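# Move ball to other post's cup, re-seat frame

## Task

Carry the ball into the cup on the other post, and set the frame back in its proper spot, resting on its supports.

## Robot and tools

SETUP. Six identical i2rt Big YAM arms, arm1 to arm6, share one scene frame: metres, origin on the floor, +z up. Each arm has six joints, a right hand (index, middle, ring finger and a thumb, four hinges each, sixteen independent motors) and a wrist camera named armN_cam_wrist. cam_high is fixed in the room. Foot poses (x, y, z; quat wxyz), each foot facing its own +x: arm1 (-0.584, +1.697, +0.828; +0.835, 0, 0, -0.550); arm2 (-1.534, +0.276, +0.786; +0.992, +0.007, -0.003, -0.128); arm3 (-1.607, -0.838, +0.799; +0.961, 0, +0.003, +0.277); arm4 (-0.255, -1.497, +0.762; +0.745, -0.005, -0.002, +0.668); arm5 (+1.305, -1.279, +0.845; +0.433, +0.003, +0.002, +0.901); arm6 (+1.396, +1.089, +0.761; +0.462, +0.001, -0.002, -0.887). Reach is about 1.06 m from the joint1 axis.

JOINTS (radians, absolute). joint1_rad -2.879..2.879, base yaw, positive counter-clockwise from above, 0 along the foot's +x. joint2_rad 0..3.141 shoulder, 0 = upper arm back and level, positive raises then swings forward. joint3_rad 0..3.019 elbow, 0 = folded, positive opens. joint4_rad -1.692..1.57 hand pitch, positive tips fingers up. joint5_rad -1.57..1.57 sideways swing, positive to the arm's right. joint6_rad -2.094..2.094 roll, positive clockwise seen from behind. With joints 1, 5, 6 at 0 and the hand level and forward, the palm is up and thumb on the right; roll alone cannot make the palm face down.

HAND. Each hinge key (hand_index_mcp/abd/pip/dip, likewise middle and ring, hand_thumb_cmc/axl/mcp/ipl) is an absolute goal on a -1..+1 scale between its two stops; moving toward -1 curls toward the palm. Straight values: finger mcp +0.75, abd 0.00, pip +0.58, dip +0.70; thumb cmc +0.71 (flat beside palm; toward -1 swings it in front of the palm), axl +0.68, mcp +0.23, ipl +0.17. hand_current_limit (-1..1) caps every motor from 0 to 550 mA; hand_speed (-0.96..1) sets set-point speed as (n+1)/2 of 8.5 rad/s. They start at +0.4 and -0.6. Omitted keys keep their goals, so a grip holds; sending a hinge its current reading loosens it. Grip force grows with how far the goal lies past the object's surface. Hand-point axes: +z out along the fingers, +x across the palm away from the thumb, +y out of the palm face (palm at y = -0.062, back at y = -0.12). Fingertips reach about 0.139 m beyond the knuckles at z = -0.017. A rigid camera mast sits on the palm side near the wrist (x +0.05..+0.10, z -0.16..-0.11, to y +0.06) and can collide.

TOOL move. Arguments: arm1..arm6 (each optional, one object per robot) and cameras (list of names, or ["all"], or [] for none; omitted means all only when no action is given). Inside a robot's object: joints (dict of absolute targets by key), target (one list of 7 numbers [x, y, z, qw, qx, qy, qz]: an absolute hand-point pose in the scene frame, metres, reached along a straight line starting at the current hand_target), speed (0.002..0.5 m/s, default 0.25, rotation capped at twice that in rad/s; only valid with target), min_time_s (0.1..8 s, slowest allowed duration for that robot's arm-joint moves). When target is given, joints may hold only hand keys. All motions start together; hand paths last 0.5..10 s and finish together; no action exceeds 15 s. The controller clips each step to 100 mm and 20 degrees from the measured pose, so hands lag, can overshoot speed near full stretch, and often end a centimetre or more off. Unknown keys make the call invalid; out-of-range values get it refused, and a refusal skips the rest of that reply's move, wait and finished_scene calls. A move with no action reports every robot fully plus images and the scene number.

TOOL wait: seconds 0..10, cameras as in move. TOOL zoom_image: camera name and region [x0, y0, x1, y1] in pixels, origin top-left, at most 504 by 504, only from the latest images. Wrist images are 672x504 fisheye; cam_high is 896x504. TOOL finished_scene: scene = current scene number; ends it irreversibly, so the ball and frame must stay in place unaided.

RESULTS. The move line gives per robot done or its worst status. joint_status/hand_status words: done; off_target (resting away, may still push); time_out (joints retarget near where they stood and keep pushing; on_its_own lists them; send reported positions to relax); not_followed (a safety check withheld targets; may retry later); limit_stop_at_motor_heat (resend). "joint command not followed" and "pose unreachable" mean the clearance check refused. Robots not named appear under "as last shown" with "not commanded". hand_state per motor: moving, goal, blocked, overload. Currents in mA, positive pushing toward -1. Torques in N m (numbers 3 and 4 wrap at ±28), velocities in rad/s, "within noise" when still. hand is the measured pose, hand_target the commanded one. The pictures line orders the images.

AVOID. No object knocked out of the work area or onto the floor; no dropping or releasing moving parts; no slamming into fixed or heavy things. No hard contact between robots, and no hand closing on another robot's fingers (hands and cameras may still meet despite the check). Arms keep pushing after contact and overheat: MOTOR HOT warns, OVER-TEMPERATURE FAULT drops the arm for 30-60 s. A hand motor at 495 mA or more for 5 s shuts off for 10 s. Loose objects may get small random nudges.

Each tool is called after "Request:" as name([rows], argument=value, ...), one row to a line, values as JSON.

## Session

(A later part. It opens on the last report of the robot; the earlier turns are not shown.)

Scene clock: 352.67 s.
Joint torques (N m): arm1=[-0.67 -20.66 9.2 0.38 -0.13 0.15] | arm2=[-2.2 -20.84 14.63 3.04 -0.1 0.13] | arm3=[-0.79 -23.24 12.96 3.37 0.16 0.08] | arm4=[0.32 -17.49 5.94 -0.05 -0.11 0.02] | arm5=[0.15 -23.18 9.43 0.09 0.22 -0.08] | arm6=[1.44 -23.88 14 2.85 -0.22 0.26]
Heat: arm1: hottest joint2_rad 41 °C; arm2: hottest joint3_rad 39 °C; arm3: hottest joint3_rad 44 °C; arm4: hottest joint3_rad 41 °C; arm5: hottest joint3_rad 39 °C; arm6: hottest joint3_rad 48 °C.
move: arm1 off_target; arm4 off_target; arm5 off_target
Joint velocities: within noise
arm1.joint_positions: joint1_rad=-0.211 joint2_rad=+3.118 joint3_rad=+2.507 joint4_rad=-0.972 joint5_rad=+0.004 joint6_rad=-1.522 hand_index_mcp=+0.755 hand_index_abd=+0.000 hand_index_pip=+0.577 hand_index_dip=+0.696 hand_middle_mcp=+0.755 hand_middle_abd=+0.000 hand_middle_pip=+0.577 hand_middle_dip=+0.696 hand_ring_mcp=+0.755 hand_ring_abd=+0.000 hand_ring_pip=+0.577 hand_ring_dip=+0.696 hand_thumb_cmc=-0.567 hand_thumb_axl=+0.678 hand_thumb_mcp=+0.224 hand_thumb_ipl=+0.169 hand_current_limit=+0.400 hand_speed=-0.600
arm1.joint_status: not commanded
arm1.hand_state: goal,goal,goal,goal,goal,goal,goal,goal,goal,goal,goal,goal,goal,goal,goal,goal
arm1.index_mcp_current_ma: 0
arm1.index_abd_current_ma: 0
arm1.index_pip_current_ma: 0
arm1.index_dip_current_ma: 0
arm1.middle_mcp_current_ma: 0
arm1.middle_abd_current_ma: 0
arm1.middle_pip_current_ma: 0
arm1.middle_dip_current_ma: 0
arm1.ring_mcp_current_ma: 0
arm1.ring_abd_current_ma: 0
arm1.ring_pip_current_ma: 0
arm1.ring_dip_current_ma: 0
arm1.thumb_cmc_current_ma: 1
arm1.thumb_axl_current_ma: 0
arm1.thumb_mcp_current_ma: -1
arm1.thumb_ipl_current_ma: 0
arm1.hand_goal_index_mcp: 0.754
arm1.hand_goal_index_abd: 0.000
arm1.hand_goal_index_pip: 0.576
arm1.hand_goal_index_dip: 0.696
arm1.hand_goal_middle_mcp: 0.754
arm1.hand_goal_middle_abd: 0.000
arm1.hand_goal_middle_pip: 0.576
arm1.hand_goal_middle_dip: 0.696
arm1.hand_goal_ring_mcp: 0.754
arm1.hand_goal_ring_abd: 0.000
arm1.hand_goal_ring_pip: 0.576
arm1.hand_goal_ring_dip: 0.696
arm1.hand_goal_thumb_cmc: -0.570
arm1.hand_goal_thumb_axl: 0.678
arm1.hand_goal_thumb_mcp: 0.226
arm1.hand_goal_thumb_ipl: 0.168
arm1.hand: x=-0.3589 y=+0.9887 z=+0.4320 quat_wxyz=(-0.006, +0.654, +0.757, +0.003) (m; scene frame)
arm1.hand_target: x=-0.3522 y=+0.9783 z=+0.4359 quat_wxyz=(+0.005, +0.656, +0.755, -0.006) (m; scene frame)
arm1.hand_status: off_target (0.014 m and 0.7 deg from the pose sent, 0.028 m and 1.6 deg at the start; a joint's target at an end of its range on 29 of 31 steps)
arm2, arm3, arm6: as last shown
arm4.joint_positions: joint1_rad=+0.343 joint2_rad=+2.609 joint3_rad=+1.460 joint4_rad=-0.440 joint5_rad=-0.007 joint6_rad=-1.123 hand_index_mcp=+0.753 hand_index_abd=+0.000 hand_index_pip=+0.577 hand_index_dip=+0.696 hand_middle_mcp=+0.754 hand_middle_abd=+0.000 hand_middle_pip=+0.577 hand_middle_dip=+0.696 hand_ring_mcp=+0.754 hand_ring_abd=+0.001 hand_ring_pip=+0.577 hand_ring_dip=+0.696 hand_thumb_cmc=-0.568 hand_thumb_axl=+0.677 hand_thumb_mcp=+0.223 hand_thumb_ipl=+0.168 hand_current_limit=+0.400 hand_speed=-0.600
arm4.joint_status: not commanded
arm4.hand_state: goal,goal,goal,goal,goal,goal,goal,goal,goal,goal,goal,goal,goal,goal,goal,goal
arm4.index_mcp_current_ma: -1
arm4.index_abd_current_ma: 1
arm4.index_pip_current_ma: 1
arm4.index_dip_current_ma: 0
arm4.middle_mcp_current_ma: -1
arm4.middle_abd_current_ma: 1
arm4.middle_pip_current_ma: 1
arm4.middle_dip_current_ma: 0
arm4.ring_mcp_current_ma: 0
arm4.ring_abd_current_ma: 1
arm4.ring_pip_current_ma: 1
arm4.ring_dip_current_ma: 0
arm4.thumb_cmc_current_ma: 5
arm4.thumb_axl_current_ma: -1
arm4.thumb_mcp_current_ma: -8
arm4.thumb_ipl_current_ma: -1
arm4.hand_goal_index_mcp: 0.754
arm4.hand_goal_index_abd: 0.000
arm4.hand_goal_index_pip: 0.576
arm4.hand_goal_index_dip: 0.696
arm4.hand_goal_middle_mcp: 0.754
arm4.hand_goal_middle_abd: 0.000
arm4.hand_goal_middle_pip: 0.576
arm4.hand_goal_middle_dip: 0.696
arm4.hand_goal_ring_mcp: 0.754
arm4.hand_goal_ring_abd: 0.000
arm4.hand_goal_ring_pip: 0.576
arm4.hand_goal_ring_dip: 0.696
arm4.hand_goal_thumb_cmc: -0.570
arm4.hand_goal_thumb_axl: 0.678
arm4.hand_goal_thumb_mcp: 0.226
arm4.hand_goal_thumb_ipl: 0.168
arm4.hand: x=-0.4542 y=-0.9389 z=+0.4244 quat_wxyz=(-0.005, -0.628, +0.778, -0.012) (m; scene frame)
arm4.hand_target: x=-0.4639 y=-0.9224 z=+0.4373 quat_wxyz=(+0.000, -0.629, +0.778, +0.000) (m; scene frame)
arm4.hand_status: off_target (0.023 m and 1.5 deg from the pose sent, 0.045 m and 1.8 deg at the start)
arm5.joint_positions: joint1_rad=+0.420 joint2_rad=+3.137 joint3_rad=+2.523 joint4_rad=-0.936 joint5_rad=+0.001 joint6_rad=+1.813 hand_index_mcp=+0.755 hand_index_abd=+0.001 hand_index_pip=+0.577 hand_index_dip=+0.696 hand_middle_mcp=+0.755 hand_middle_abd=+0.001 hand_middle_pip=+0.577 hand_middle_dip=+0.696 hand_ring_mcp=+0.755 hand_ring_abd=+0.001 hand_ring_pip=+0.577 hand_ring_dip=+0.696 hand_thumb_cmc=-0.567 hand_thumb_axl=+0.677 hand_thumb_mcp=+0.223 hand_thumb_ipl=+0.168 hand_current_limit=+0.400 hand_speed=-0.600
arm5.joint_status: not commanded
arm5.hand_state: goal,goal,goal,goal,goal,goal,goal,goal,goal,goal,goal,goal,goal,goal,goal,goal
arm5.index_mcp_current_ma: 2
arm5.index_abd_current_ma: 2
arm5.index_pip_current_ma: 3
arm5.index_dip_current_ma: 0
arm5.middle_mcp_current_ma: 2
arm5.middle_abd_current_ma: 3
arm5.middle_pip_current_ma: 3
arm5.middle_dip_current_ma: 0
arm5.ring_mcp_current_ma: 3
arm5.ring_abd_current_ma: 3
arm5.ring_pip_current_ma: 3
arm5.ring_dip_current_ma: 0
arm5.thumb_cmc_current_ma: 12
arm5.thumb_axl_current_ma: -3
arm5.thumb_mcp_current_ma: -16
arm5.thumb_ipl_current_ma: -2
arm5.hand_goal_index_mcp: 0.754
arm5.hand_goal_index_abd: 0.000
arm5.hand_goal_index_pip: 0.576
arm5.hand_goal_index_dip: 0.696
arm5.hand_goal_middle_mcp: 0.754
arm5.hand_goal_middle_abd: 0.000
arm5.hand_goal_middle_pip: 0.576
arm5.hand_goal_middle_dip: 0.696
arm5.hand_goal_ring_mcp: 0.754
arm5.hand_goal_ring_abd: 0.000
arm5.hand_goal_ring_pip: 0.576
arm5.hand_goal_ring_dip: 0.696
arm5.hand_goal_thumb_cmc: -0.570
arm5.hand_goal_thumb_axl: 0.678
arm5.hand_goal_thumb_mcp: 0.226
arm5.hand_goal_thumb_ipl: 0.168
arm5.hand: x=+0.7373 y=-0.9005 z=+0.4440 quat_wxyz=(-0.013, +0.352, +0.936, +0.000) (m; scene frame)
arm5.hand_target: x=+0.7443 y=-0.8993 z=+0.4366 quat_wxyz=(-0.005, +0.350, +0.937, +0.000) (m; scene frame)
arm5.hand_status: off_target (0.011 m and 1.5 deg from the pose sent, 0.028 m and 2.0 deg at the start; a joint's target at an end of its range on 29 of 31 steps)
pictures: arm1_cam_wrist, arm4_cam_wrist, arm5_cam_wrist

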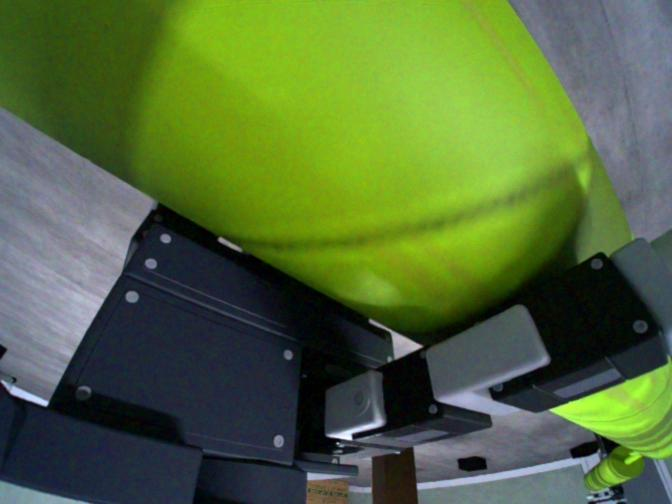

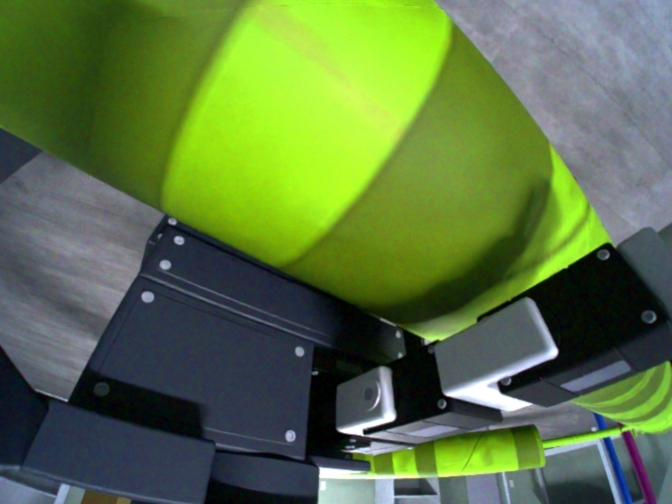

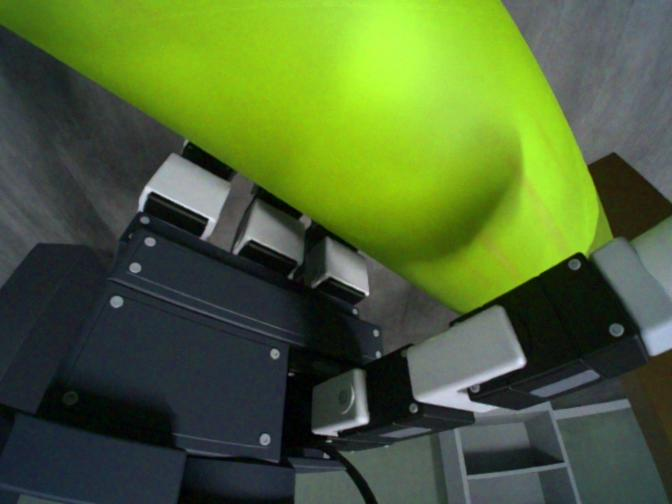

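Request:
move(arm1={"joints": {"hand_index_mcp": 0.25, "hand_middle_mcp": 0.25, "hand_ring_mcp": 0.25, "hand_index_pip": -0.15, "hand_middle_pip": -0.15, "hand_ring_pip": -0.15, "hand_index_dip": 0.05, "hand_middle_dip": 0.05, "hand_ring_dip": 0.05, "hand_thumb_mcp": 0.0, "hand_thumb_ipl": -0.3, "hand_speed": -0.8}}, arm4={"joints": {"hand_index_mcp": 0.25, "hand_middle_mcp": 0.25, "hand_ring_mcp": 0.25, "hand_index_pip": -0.15, "hand_middle_pip": -0.15, "hand_ring_pip": -0.15, "hand_index_dip": 0.05, "hand_middle_dip": 0.05, "hand_ring_dip": 0.05, "hand_thumb_mcp": 0.0, "hand_thumb_ipl": -0.3, "hand_speed": -0.8}}, arm5={"joints": {"hand_index_mcp": 0.25, "hand_middle_mcp": 0.25, "hand_ring_mcp": 0.25, "hand_index_pip": -0.15, "hand_middle_pip": -0.15, "hand_ring_pip": -0.15, "hand_index_dip": 0.05, "hand_middle_dip": 0.05, "hand_ring_dip": 0.05, "hand_thumb_mcp": 0.0, "hand_thumb_ipl": -0.3, "hand_speed": -0.8}}, cameras=["arm1_cam_wrist", "arm4_cam_wrist", "arm5_cam_wrist", "arm2_cam_wrist"])

Scene clock: 363.80 s.
Joint torques (N m): arm1=[-1.44 -20.72 8.75 -0.16 -0.98 0.11] | arm2=[-2.2 -20.78 14.64 3.04 -0.09 0.13] | arm3=[-0.85 -23.24 12.94 3.37 0.16 0.08] | arm4=[0.5 -17.85 6.04 0.1 -0.63 0.02] | arm5=[0.56 -23.06 9.4 0.24 0.42 0.02] | arm6=[1.49 -23.94 14 2.85 -0.22 0.26]
Heat: arm1: hottest joint2_rad 41 °C; arm2: hottest joint3_rad 39 °C; arm3: hottest joint3_rad 44 °C; arm4: hottest joint3_rad 41 °C; arm5: hottest joint3_rad 39 °C; arm6: hottest joint3_rad 48 °C.
move: arm1 off_target; arm4 off_target; arm5 off_target
Joint velocities: within noise
arm1.joint_positions: joint1_rad=-0.201 joint2_rad=+3.118 joint3_rad=+2.514 joint4_rad=-0.957 joint5_rad=+0.020 joint6_rad=-1.516 hand_index_mcp=+0.357 hand_index_abd=+0.004 hand_index_pip=+0.009 hand_index_dip=+0.111 hand_middle_mcp=+0.358 hand_middle_abd=+0.003 hand_middle_pip=+0.041 hand_middle_dip=+0.102 hand_ring_mcp=+0.359 hand_ring_abd=+0.001 hand_ring_pip=+0.068 hand_ring_dip=+0.098 hand_thumb_cmc=-0.582 hand_thumb_axl=+0.683 hand_thumb_mcp=+0.171 hand_thumb_ipl=-0.138 hand_current_limit=+0.400 hand_speed=-0.800
arm1.joint_status: hand_index_mcp off_target (ended at +0.357, target +0.250); hand_index_pip off_target (ended at +0.009, target -0.150); hand_index_dip off_target (ended at +0.111, target +0.050); hand_middle_mcp off_target (ended at +0.358, target +0.250); hand_middle_pip off_target (ended at +0.041, target -0.150); hand_middle_dip off_target (ended at +0.102, target +0.050); hand_ring_mcp off_target (ended at +0.359, target +0.250); hand_ring_pip off_target (ended at +0.068, target -0.150); hand_ring_dip off_target (ended at +0.098, target +0.050); hand_thumb_mcp off_target (ended at +0.171, target +0.000); hand_thumb_ipl off_target (ended at -0.138, target -0.300); the others done
arm1.hand_state: blocked,goal,blocked,blocked,blocked,goal,blocked,blocked,blocked,goal,blocked,blocked,goal,goal,blocked,blocked
arm1.index_mcp_current_ma: 310
arm1.index_abd_current_ma: 1
arm1.index_pip_current_ma: 385
arm1.index_dip_current_ma: 120
arm1.middle_mcp_current_ma: 314
arm1.middle_abd_current_ma: 1
arm1.middle_pip_current_ma: 385
arm1.middle_dip_current_ma: 94
arm1.ring_mcp_current_ma: 320
arm1.ring_abd_current_ma: 0
arm1.ring_pip_current_ma: 385
arm1.ring_dip_current_ma: 83
arm1.thumb_cmc_current_ma: -10
arm1.thumb_axl_current_ma: 4
arm1.thumb_mcp_current_ma: 385
arm1.thumb_ipl_current_ma: 385
arm1.hand_goal_index_mcp: 0.250
arm1.hand_goal_index_abd: 0.000
arm1.hand_goal_index_pip: -0.150
arm1.hand_goal_index_dip: 0.050
arm1.hand_goal_middle_mcp: 0.250
arm1.hand_goal_middle_abd: 0.000
arm1.hand_goal_middle_pip: -0.150
arm1.hand_goal_middle_dip: 0.050
arm1.hand_goal_ring_mcp: 0.250
arm1.hand_goal_ring_abd: 0.000
arm1.hand_goal_ring_pip: -0.150
arm1.hand_goal_ring_dip: 0.050
arm1.hand_goal_thumb_cmc: -0.570
arm1.hand_goal_thumb_axl: 0.678
arm1.hand_goal_thumb_mcp: 0.000
arm1.hand_goal_thumb_ipl: -0.300
arm1.hand: x=-0.3535 y=+0.9827 z=+0.4338 quat_wxyz=(-0.002, +0.652, +0.758, -0.011) (m; scene frame)
arm1.hand_target: x=-0.3521 y=+0.9782 z=+0.4361 quat_wxyz=(+0.005, +0.656, +0.755, -0.006) (m; scene frame)
arm1.hand_status: not commanded
arm2, arm3, arm6: as last shown
arm4.joint_positions: joint1_rad=+0.343 joint2_rad=+2.610 joint3_rad=+1.460 joint4_rad=-0.443 joint5_rad=+0.005 joint6_rad=-1.122 hand_index_mcp=+0.351 hand_index_abd=+0.001 hand_index_pip=-0.005 hand_index_dip=+0.085 hand_middle_mcp=+0.353 hand_middle_abd=+0.000 hand_middle_pip=+0.002 hand_middle_dip=+0.084 hand_ring_mcp=+0.352 hand_ring_abd=+0.000 hand_ring_pip=+0.012 hand_ring_dip=+0.082 hand_thumb_cmc=-0.571 hand_thumb_axl=+0.679 hand_thumb_mcp=+0.258 hand_thumb_ipl=-0.243 hand_current_limit=+0.400 hand_speed=-0.800
arm4.joint_status: hand_index_mcp off_target (ended at +0.351, target +0.250); hand_index_pip off_target (ended at -0.005, target -0.150); hand_index_dip off_target (ended at +0.085, target +0.050); hand_middle_mcp off_target (ended at +0.353, target +0.250); hand_middle_pip off_target (ended at +0.002, target -0.150); hand_middle_dip off_target (ended at +0.084, target +0.050); hand_ring_mcp off_target (ended at +0.352, target +0.250); hand_ring_pip off_target (ended at +0.012, target -0.150); hand_ring_dip off_target (ended at +0.082, target +0.050); hand_thumb_mcp off_target (ended at +0.258, target +0.000); hand_thumb_ipl off_target (ended at -0.243, target -0.300); the others done
arm4.hand_state: blocked,goal,blocked,blocked,blocked,goal,blocked,blocked,blocked,goal,blocked,blocked,goal,goal,blocked,blocked
arm4.index_mcp_current_ma: 385
arm4.index_abd_current_ma: 1
arm4.index_pip_current_ma: 385
arm4.index_dip_current_ma: 112
arm4.middle_mcp_current_ma: 385
arm4.middle_abd_current_ma: 1
arm4.middle_pip_current_ma: 385
arm4.middle_dip_current_ma: 109
arm4.ring_mcp_current_ma: 385
arm4.ring_abd_current_ma: 0
arm4.ring_pip_current_ma: 385
arm4.ring_dip_current_ma: 102
arm4.thumb_cmc_current_ma: -2
arm4.thumb_axl_current_ma: 1
arm4.thumb_mcp_current_ma: 385
arm4.thumb_ipl_current_ma: 283
arm4.hand_goal_index_mcp: 0.250
arm4.hand_goal_index_abd: 0.000
arm4.hand_goal_index_pip: -0.150
arm4.hand_goal_index_dip: 0.050
arm4.hand_goal_middle_mcp: 0.250
arm4.hand_goal_middle_abd: 0.000
arm4.hand_goal_middle_pip: -0.150
arm4.hand_goal_middle_dip: 0.050
arm4.hand_goal_ring_mcp: 0.250
arm4.hand_goal_ring_abd: 0.000
arm4.hand_goal_ring_pip: -0.150
arm4.hand_goal_ring_dip: 0.050
arm4.hand_goal_thumb_cmc: -0.570
arm4.hand_goal_thumb_axl: 0.678
arm4.hand_goal_thumb_mcp: 0.000
arm4.hand_goal_thumb_ipl: -0.300
arm4.hand: x=-0.4519 y=-0.9397 z=+0.4228 quat_wxyz=(-0.001, -0.627, +0.779, -0.017) (m; scene frame)
arm4.hand_target: x=-0.4639 y=-0.9224 z=+0.4373 quat_wxyz=(+0.000, -0.629, +0.778, +0.000) (m; scene frame)
arm4.hand_status: not commanded
arm5.joint_positions: joint1_rad=+0.415 joint2_rad=+3.137 joint3_rad=+2.523 joint4_rad=-0.940 joint5_rad=-0.001 joint6_rad=+1.802 hand_index_mcp=+0.435 hand_index_abd=-0.003 hand_index_pip=+0.136 hand_index_dip=+0.085 hand_middle_mcp=+0.426 hand_middle_abd=-0.009 hand_middle_pip=+0.167 hand_middle_dip=+0.085 hand_ring_mcp=+0.433 hand_ring_abd=-0.007 hand_ring_pip=+0.157 hand_ring_dip=+0.109 hand_thumb_cmc=-0.568 hand_thumb_axl=+0.678 hand_thumb_mcp=+0.204 hand_thumb_ipl=-0.252 hand_current_limit=+0.400 hand_speed=-0.800
arm5.joint_status: hand_index_mcp off_target (ended at +0.435, target +0.250); hand_index_pip off_target (ended at +0.136, target -0.150); hand_index_dip off_target (ended at +0.085, target +0.050); hand_middle_mcp off_target (ended at +0.426, target +0.250); hand_middle_pip off_target (ended at +0.167, target -0.150); hand_middle_dip off_target (ended at +0.085, target +0.050); hand_ring_mcp off_target (ended at +0.433, target +0.250); hand_ring_pip off_target (ended at +0.157, target -0.150); hand_ring_dip off_target (ended at +0.109, target +0.050); hand_thumb_mcp off_target (ended at +0.204, target +0.000); hand_thumb_ipl off_target (ended at -0.252, target -0.300); the others done
arm5.hand_state: blocked,goal,blocked,blocked,blocked,goal,blocked,blocked,blocked,goal,blocked,blocked,goal,goal,blocked,blocked
arm5.index_mcp_current_ma: 385
arm5.index_abd_current_ma: -12
arm5.index_pip_current_ma: 385
arm5.index_dip_current_ma: 161
arm5.middle_mcp_current_ma: 385
arm5.middle_abd_current_ma: -33
arm5.middle_pip_current_ma: 385
arm5.middle_dip_current_ma: 163
arm5.ring_mcp_current_ma: 385
arm5.ring_abd_current_ma: -27
arm5.ring_pip_current_ma: 385
arm5.ring_dip_current_ma: 277
arm5.thumb_cmc_current_ma: 7
arm5.thumb_axl_current_ma: 2
arm5.thumb_mcp_current_ma: 385
arm5.thumb_ipl_current_ma: 303
arm5.hand_goal_index_mcp: 0.250
arm5.hand_goal_index_abd: 0.000
arm5.hand_goal_index_pip: -0.150
arm5.hand_goal_index_dip: 0.050
arm5.hand_goal_middle_mcp: 0.250
arm5.hand_goal_middle_abd: 0.000
arm5.hand_goal_middle_pip: -0.150
arm5.hand_goal_middle_dip: 0.050
arm5.hand_goal_ring_mcp: 0.250
arm5.hand_goal_ring_abd: 0.000
arm5.hand_goal_ring_pip: -0.150
arm5.hand_goal_ring_dip: 0.050
arm5.hand_goal_thumb_cmc: -0.570
arm5.hand_goal_thumb_axl: 0.678
arm5.hand_goal_thumb_mcp: 0.000
arm5.hand_goal_thumb_ipl: -0.300
arm5.hand: x=+0.7390 y=-0.8982 z=+0.4440 quat_wxyz=(-0.011, +0.349, +0.937, -0.002) (m; scene frame)
arm5.hand_target: x=+0.7443 y=-0.8993 z=+0.4366 quat_wxyz=(-0.005, +0.350, +0.937, +0.000) (m; scene frame)
arm5.hand_status: not commanded
pictures: arm1_cam_wrist, arm2_cam_wrist, arm4_cam_wrist, arm5_cam_wrist

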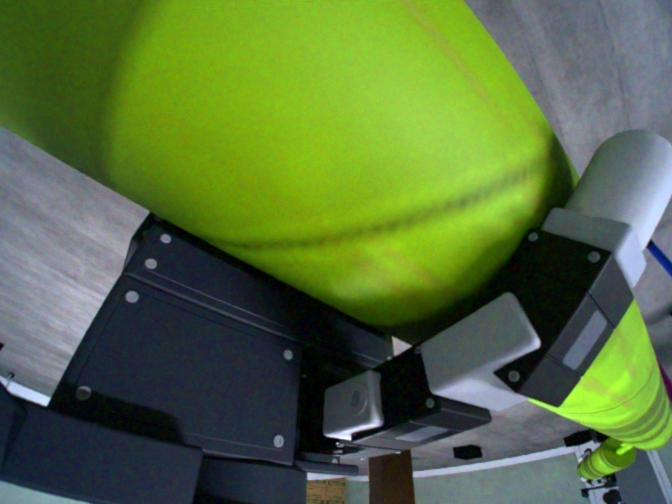

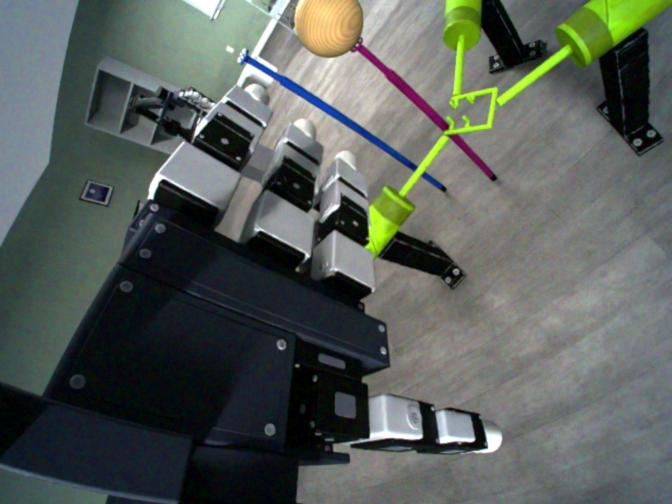

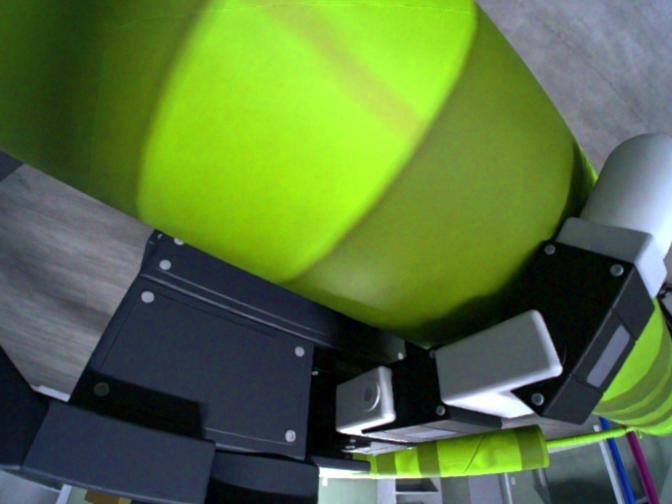

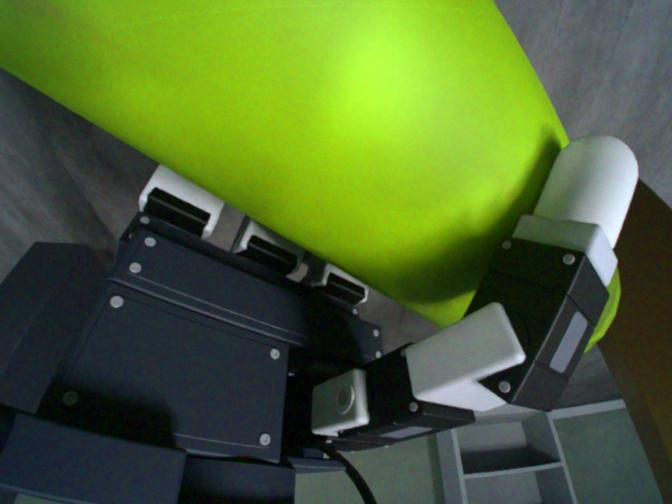

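Request:
move(arm1={"target": [-0.352, 0.978, 0.54, 0, 0.6534, 0.7570, 0], "speed": 0.08}, arm4={"target": [-0.464, -0.922, 0.54, 0, -0.6286, 0.7777, 0], "speed": 0.08}, arm5={"target": [0.744, -0.899, 0.54, 0, 0.3510, 0.9363, 0], "speed": 0.08}, cameras=["arm1_cam_wrist", "arm4_cam_wrist", "arm5_cam_wrist", "arm2_cam_wrist", "arm3_cam_wrist", "cam_high"])

Scene clock: 370.23 s.
Joint torques (N m): arm1=[-1.44 -25.52 6.27 -1.73 -1.1 0.01] | arm2=[-2.32 -20.84 14.67 3.04 -0.1 0.13] | arm3=[-0.91 -23.18 12.97 3.37 0.16 0.08] | arm4=[-0.09 -19.96 4.67 -0.14 -0.59 0] | arm5=[0.91 -26.34 7.19 -0.69 0.39 0.31] | arm6=[1.49 -23.94 14 2.84 -0.22 0.26]
Heat: arm1: hottest joint2_rad 41 °C; arm2: hottest joint3_rad 39 °C; arm3: hottest joint3_rad 44 °C; arm4: hottest joint3_rad 41 °C; arm5: hottest joint3_rad 39 °C; arm6: hottest joint3_rad 48 °C.
move: arm1 off_target; arm4 off_target; arm5 off_target
Joint velocities: within noise
arm1.joint_positions: joint1_rad=-0.201 joint2_rad=+2.928 joint3_rad=+2.296 joint4_rad=-0.946 joint5_rad=+0.018 joint6_rad=-1.511 hand_index_mcp=+0.357 hand_index_abd=+0.016 hand_index_pip=-0.038 hand_index_dip=+0.106 hand_middle_mcp=+0.358 hand_middle_abd=+0.014 hand_middle_pip=+0.006 hand_middle_dip=+0.093 hand_ring_mcp=+0.360 hand_ring_abd=+0.010 hand_ring_pip=+0.042 hand_ring_dip=+0.094 hand_thumb_cmc=-0.597 hand_thumb_axl=+0.684 hand_thumb_mcp=+0.215 hand_thumb_ipl=-0.178 hand_current_limit=+0.400 hand_speed=-0.800
arm1.joint_status: not commanded
arm1.hand_state: blocked,goal,blocked,blocked,blocked,goal,blocked,blocked,blocked,goal,blocked,blocked,blocked,goal,blocked,blocked
arm1.index_mcp_current_ma: 311
arm1.index_abd_current_ma: 12
arm1.index_pip_current_ma: 300
arm1.index_dip_current_ma: 104
arm1.middle_mcp_current_ma: 314
arm1.middle_abd_current_ma: 10
arm1.middle_pip_current_ma: 385
arm1.middle_dip_current_ma: 71
arm1.ring_mcp_current_ma: 324
arm1.ring_abd_current_ma: 6
arm1.ring_pip_current_ma: 385
arm1.ring_dip_current_ma: 71
arm1.thumb_cmc_current_ma: -35
arm1.thumb_axl_current_ma: 5
arm1.thumb_mcp_current_ma: 385
arm1.thumb_ipl_current_ma: 385
arm1.hand_goal_index_mcp: 0.250
arm1.hand_goal_index_abd: 0.000
arm1.hand_goal_index_pip: -0.150
arm1.hand_goal_index_dip: 0.050
arm1.hand_goal_middle_mcp: 0.250
arm1.hand_goal_middle_abd: 0.000
arm1.hand_goal_middle_pip: -0.150
arm1.hand_goal_middle_dip: 0.050
arm1.hand_goal_ring_mcp: 0.250
arm1.hand_goal_ring_abd: 0.000
arm1.hand_goal_ring_pip: -0.150
arm1.hand_goal_ring_dip: 0.050
arm1.hand_goal_thumb_cmc: -0.570
arm1.hand_goal_thumb_axl: 0.678
arm1.hand_goal_thumb_mcp: 0.000
arm1.hand_goal_thumb_ipl: -0.300
arm1.on_its_own: hand_index_pip moved -0.048 toward your old target -0.150; hand_middle_pip moved -0.035 toward your old target -0.150; hand_ring_pip moved -0.026 toward your old target -0.150; hand_thumb_ipl moved -0.041 toward your old target -0.300
arm1.hand: x=-0.3547 y=+0.9885 z=+0.4973 quat_wxyz=(-0.008, +0.654, +0.756, -0.005) (m; scene frame)
arm1.hand_target: x=-0.3516 y=+0.9774 z=+0.5378 quat_wxyz=(+0.000, +0.653, +0.757, +0.000) (m; scene frame)
arm1.hand_status: off_target (0.044 m and 1.1 deg from the pose sent, 0.106 m and 1.2 deg at the start)
arm2, arm3, arm6: as last shown
arm4.joint_positions: joint1_rad=+0.343 joint2_rad=+2.414 joint3_rad=+1.376 joint4_rad=-0.562 joint5_rad=+0.004 joint6_rad=-1.121 hand_index_mcp=+0.351 hand_index_abd=+0.002 hand_index_pip=-0.019 hand_index_dip=+0.085 hand_middle_mcp=+0.353 hand_middle_abd=+0.001 hand_middle_pip=-0.014 hand_middle_dip=+0.082 hand_ring_mcp=+0.352 hand_ring_abd=+0.000 hand_ring_pip=-0.008 hand_ring_dip=+0.079 hand_thumb_cmc=-0.570 hand_thumb_axl=+0.679 hand_thumb_mcp=+0.268 hand_thumb_ipl=-0.253 hand_current_limit=+0.400 hand_speed=-0.800
arm4.joint_status: not commanded
arm4.hand_state: blocked,goal,blocked,blocked,blocked,goal,blocked,blocked,blocked,goal,blocked,blocked,goal,goal,blocked,blocked
arm4.index_mcp_current_ma: 385
arm4.index_abd_current_ma: 3
arm4.index_pip_current_ma: 385
arm4.index_dip_current_ma: 112
arm4.middle_mcp_current_ma: 385
arm4.middle_abd_current_ma: 1
arm4.middle_pip_current_ma: 385
arm4.middle_dip_current_ma: 101
arm4.ring_mcp_current_ma: 385
arm4.ring_abd_current_ma: 0
arm4.ring_pip_current_ma: 385
arm4.ring_dip_current_ma: 91
arm4.thumb_cmc_current_ma: 1
arm4.thumb_axl_current_ma: 1
arm4.thumb_mcp_current_ma: 385
arm4.thumb_ipl_current_ma: 227
arm4.hand_goal_index_mcp: 0.250
arm4.hand_goal_index_abd: 0.000
arm4.hand_goal_index_pip: -0.150
arm4.hand_goal_index_dip: 0.050
arm4.hand_goal_middle_mcp: 0.250
arm4.hand_goal_middle_abd: 0.000
arm4.hand_goal_middle_pip: -0.150
arm4.hand_goal_middle_dip: 0.050
arm4.hand_goal_ring_mcp: 0.250
arm4.hand_goal_ring_abd: 0.000
arm4.hand_goal_ring_pip: -0.150
arm4.hand_goal_ring_dip: 0.050
arm4.hand_goal_thumb_cmc: -0.570
arm4.hand_goal_thumb_axl: 0.678
arm4.hand_goal_thumb_mcp: 0.000
arm4.hand_goal_thumb_ipl: -0.300
arm4.hand: x=-0.4536 y=-0.9358 z=+0.5098 quat_wxyz=(-0.003, -0.627, +0.779, -0.020) (m; scene frame)
arm4.hand_target: x=-0.4639 y=-0.9222 z=+0.5392 quat_wxyz=(+0.000, -0.629, +0.778, +0.000) (m; scene frame)
arm4.hand_status: off_target (0.035 m and 2.3 deg from the pose sent, 0.119 m and 1.9 deg at the start)
arm5.joint_positions: joint1_rad=+0.412 joint2_rad=+2.904 joint3_rad=+2.266 joint4_rad=-0.923 joint5_rad=+0.002 joint6_rad=+1.779 hand_index_mcp=+0.435 hand_index_abd=-0.008 hand_index_pip=+0.119 hand_index_dip=+0.075 hand_middle_mcp=+0.426 hand_middle_abd=-0.015 hand_middle_pip=+0.153 hand_middle_dip=+0.080 hand_ring_mcp=+0.433 hand_ring_abd=-0.020 hand_ring_pip=+0.146 hand_ring_dip=+0.105 hand_thumb_cmc=-0.574 hand_thumb_axl=+0.678 hand_thumb_mcp=+0.212 hand_thumb_ipl=-0.255 hand_current_limit=+0.400 hand_speed=-0.800
arm5.joint_status: not commanded
arm5.hand_state: blocked,goal,blocked,blocked,blocked,goal,blocked,blocked,blocked,goal,blocked,blocked,goal,goal,blocked,blocked
arm5.index_mcp_current_ma: 385
arm5.index_abd_current_ma: -31
arm5.index_pip_current_ma: 385
arm5.index_dip_current_ma: 115
arm5.middle_mcp_current_ma: 385
arm5.middle_abd_current_ma: -59
arm5.middle_pip_current_ma: 385
arm5.middle_dip_current_ma: 136
arm5.ring_mcp_current_ma: 385
arm5.ring_abd_current_ma: -77
arm5.ring_pip_current_ma: 385
arm5.ring_dip_current_ma: 260
arm5.thumb_cmc_current_ma: -18
arm5.thumb_axl_current_ma: -1
arm5.thumb_mcp_current_ma: 385
arm5.thumb_ipl_current_ma: 285
arm5.hand_goal_index_mcp: 0.250
arm5.hand_goal_index_abd: 0.000
arm5.hand_goal_index_pip: -0.150
arm5.hand_goal_index_dip: 0.050
arm5.hand_goal_middle_mcp: 0.250
arm5.hand_goal_middle_abd: 0.000
arm5.hand_goal_middle_pip: -0.150
arm5.hand_goal_middle_dip: 0.050
arm5.hand_goal_ring_mcp: 0.250
arm5.hand_goal_ring_abd: 0.000
arm5.hand_goal_ring_pip: -0.150
arm5.hand_goal_ring_dip: 0.050
arm5.hand_goal_thumb_cmc: -0.570
arm5.hand_goal_thumb_axl: 0.678
arm5.hand_goal_thumb_mcp: 0.000
arm5.hand_goal_thumb_ipl: -0.300
arm5.hand: x=+0.7420 y=-0.8953 z=+0.5257 quat_wxyz=(-0.007, +0.339, +0.941, -0.001) (m; scene frame)
arm5.hand_target: x=+0.7439 y=-0.8990 z=+0.5395 quat_wxyz=(+0.000, +0.351, +0.936, +0.000) (m; scene frame)
arm5.hand_status: off_target (0.015 m and 1.7 deg from the pose sent, 0.096 m and 1.3 deg at the start)
pictures: arm1_cam_wrist, arm2_cam_wrist, arm3_cam_wrist, arm4_cam_wrist, arm5_cam_wrist, cam_high

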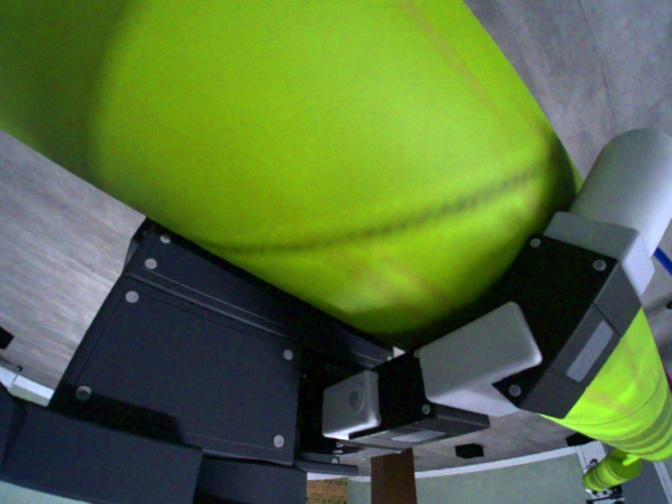

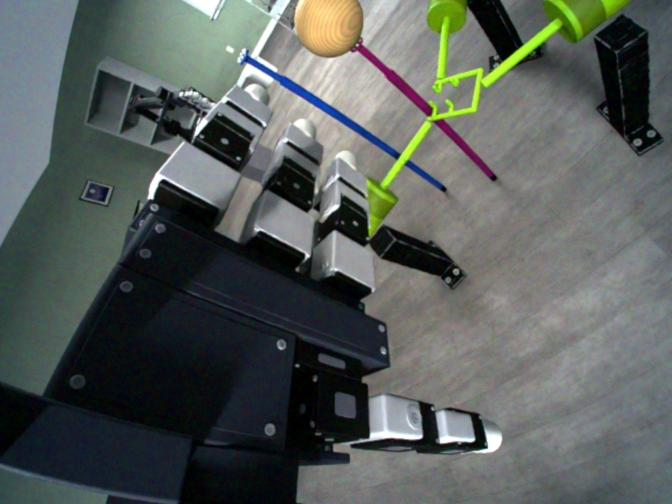

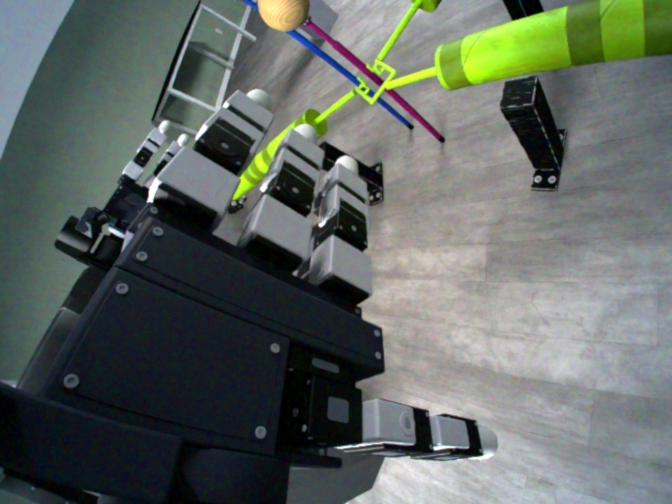

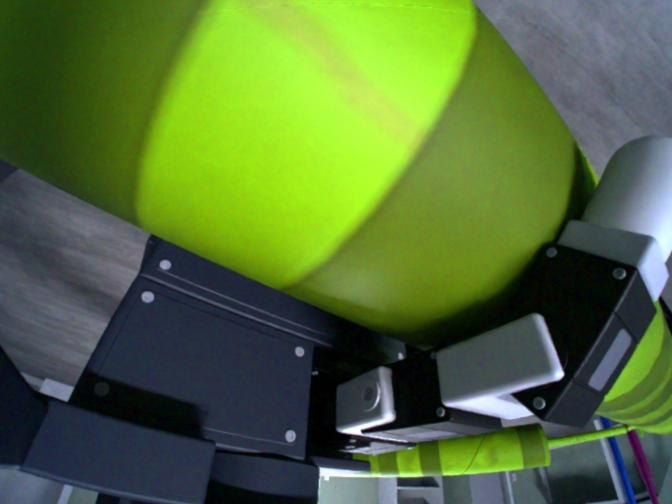

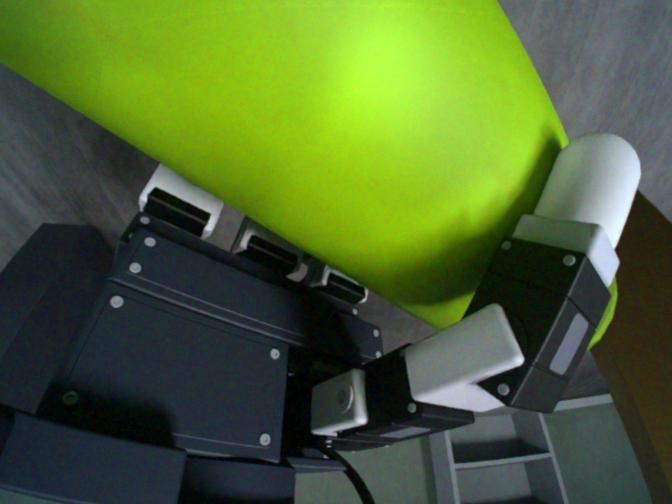

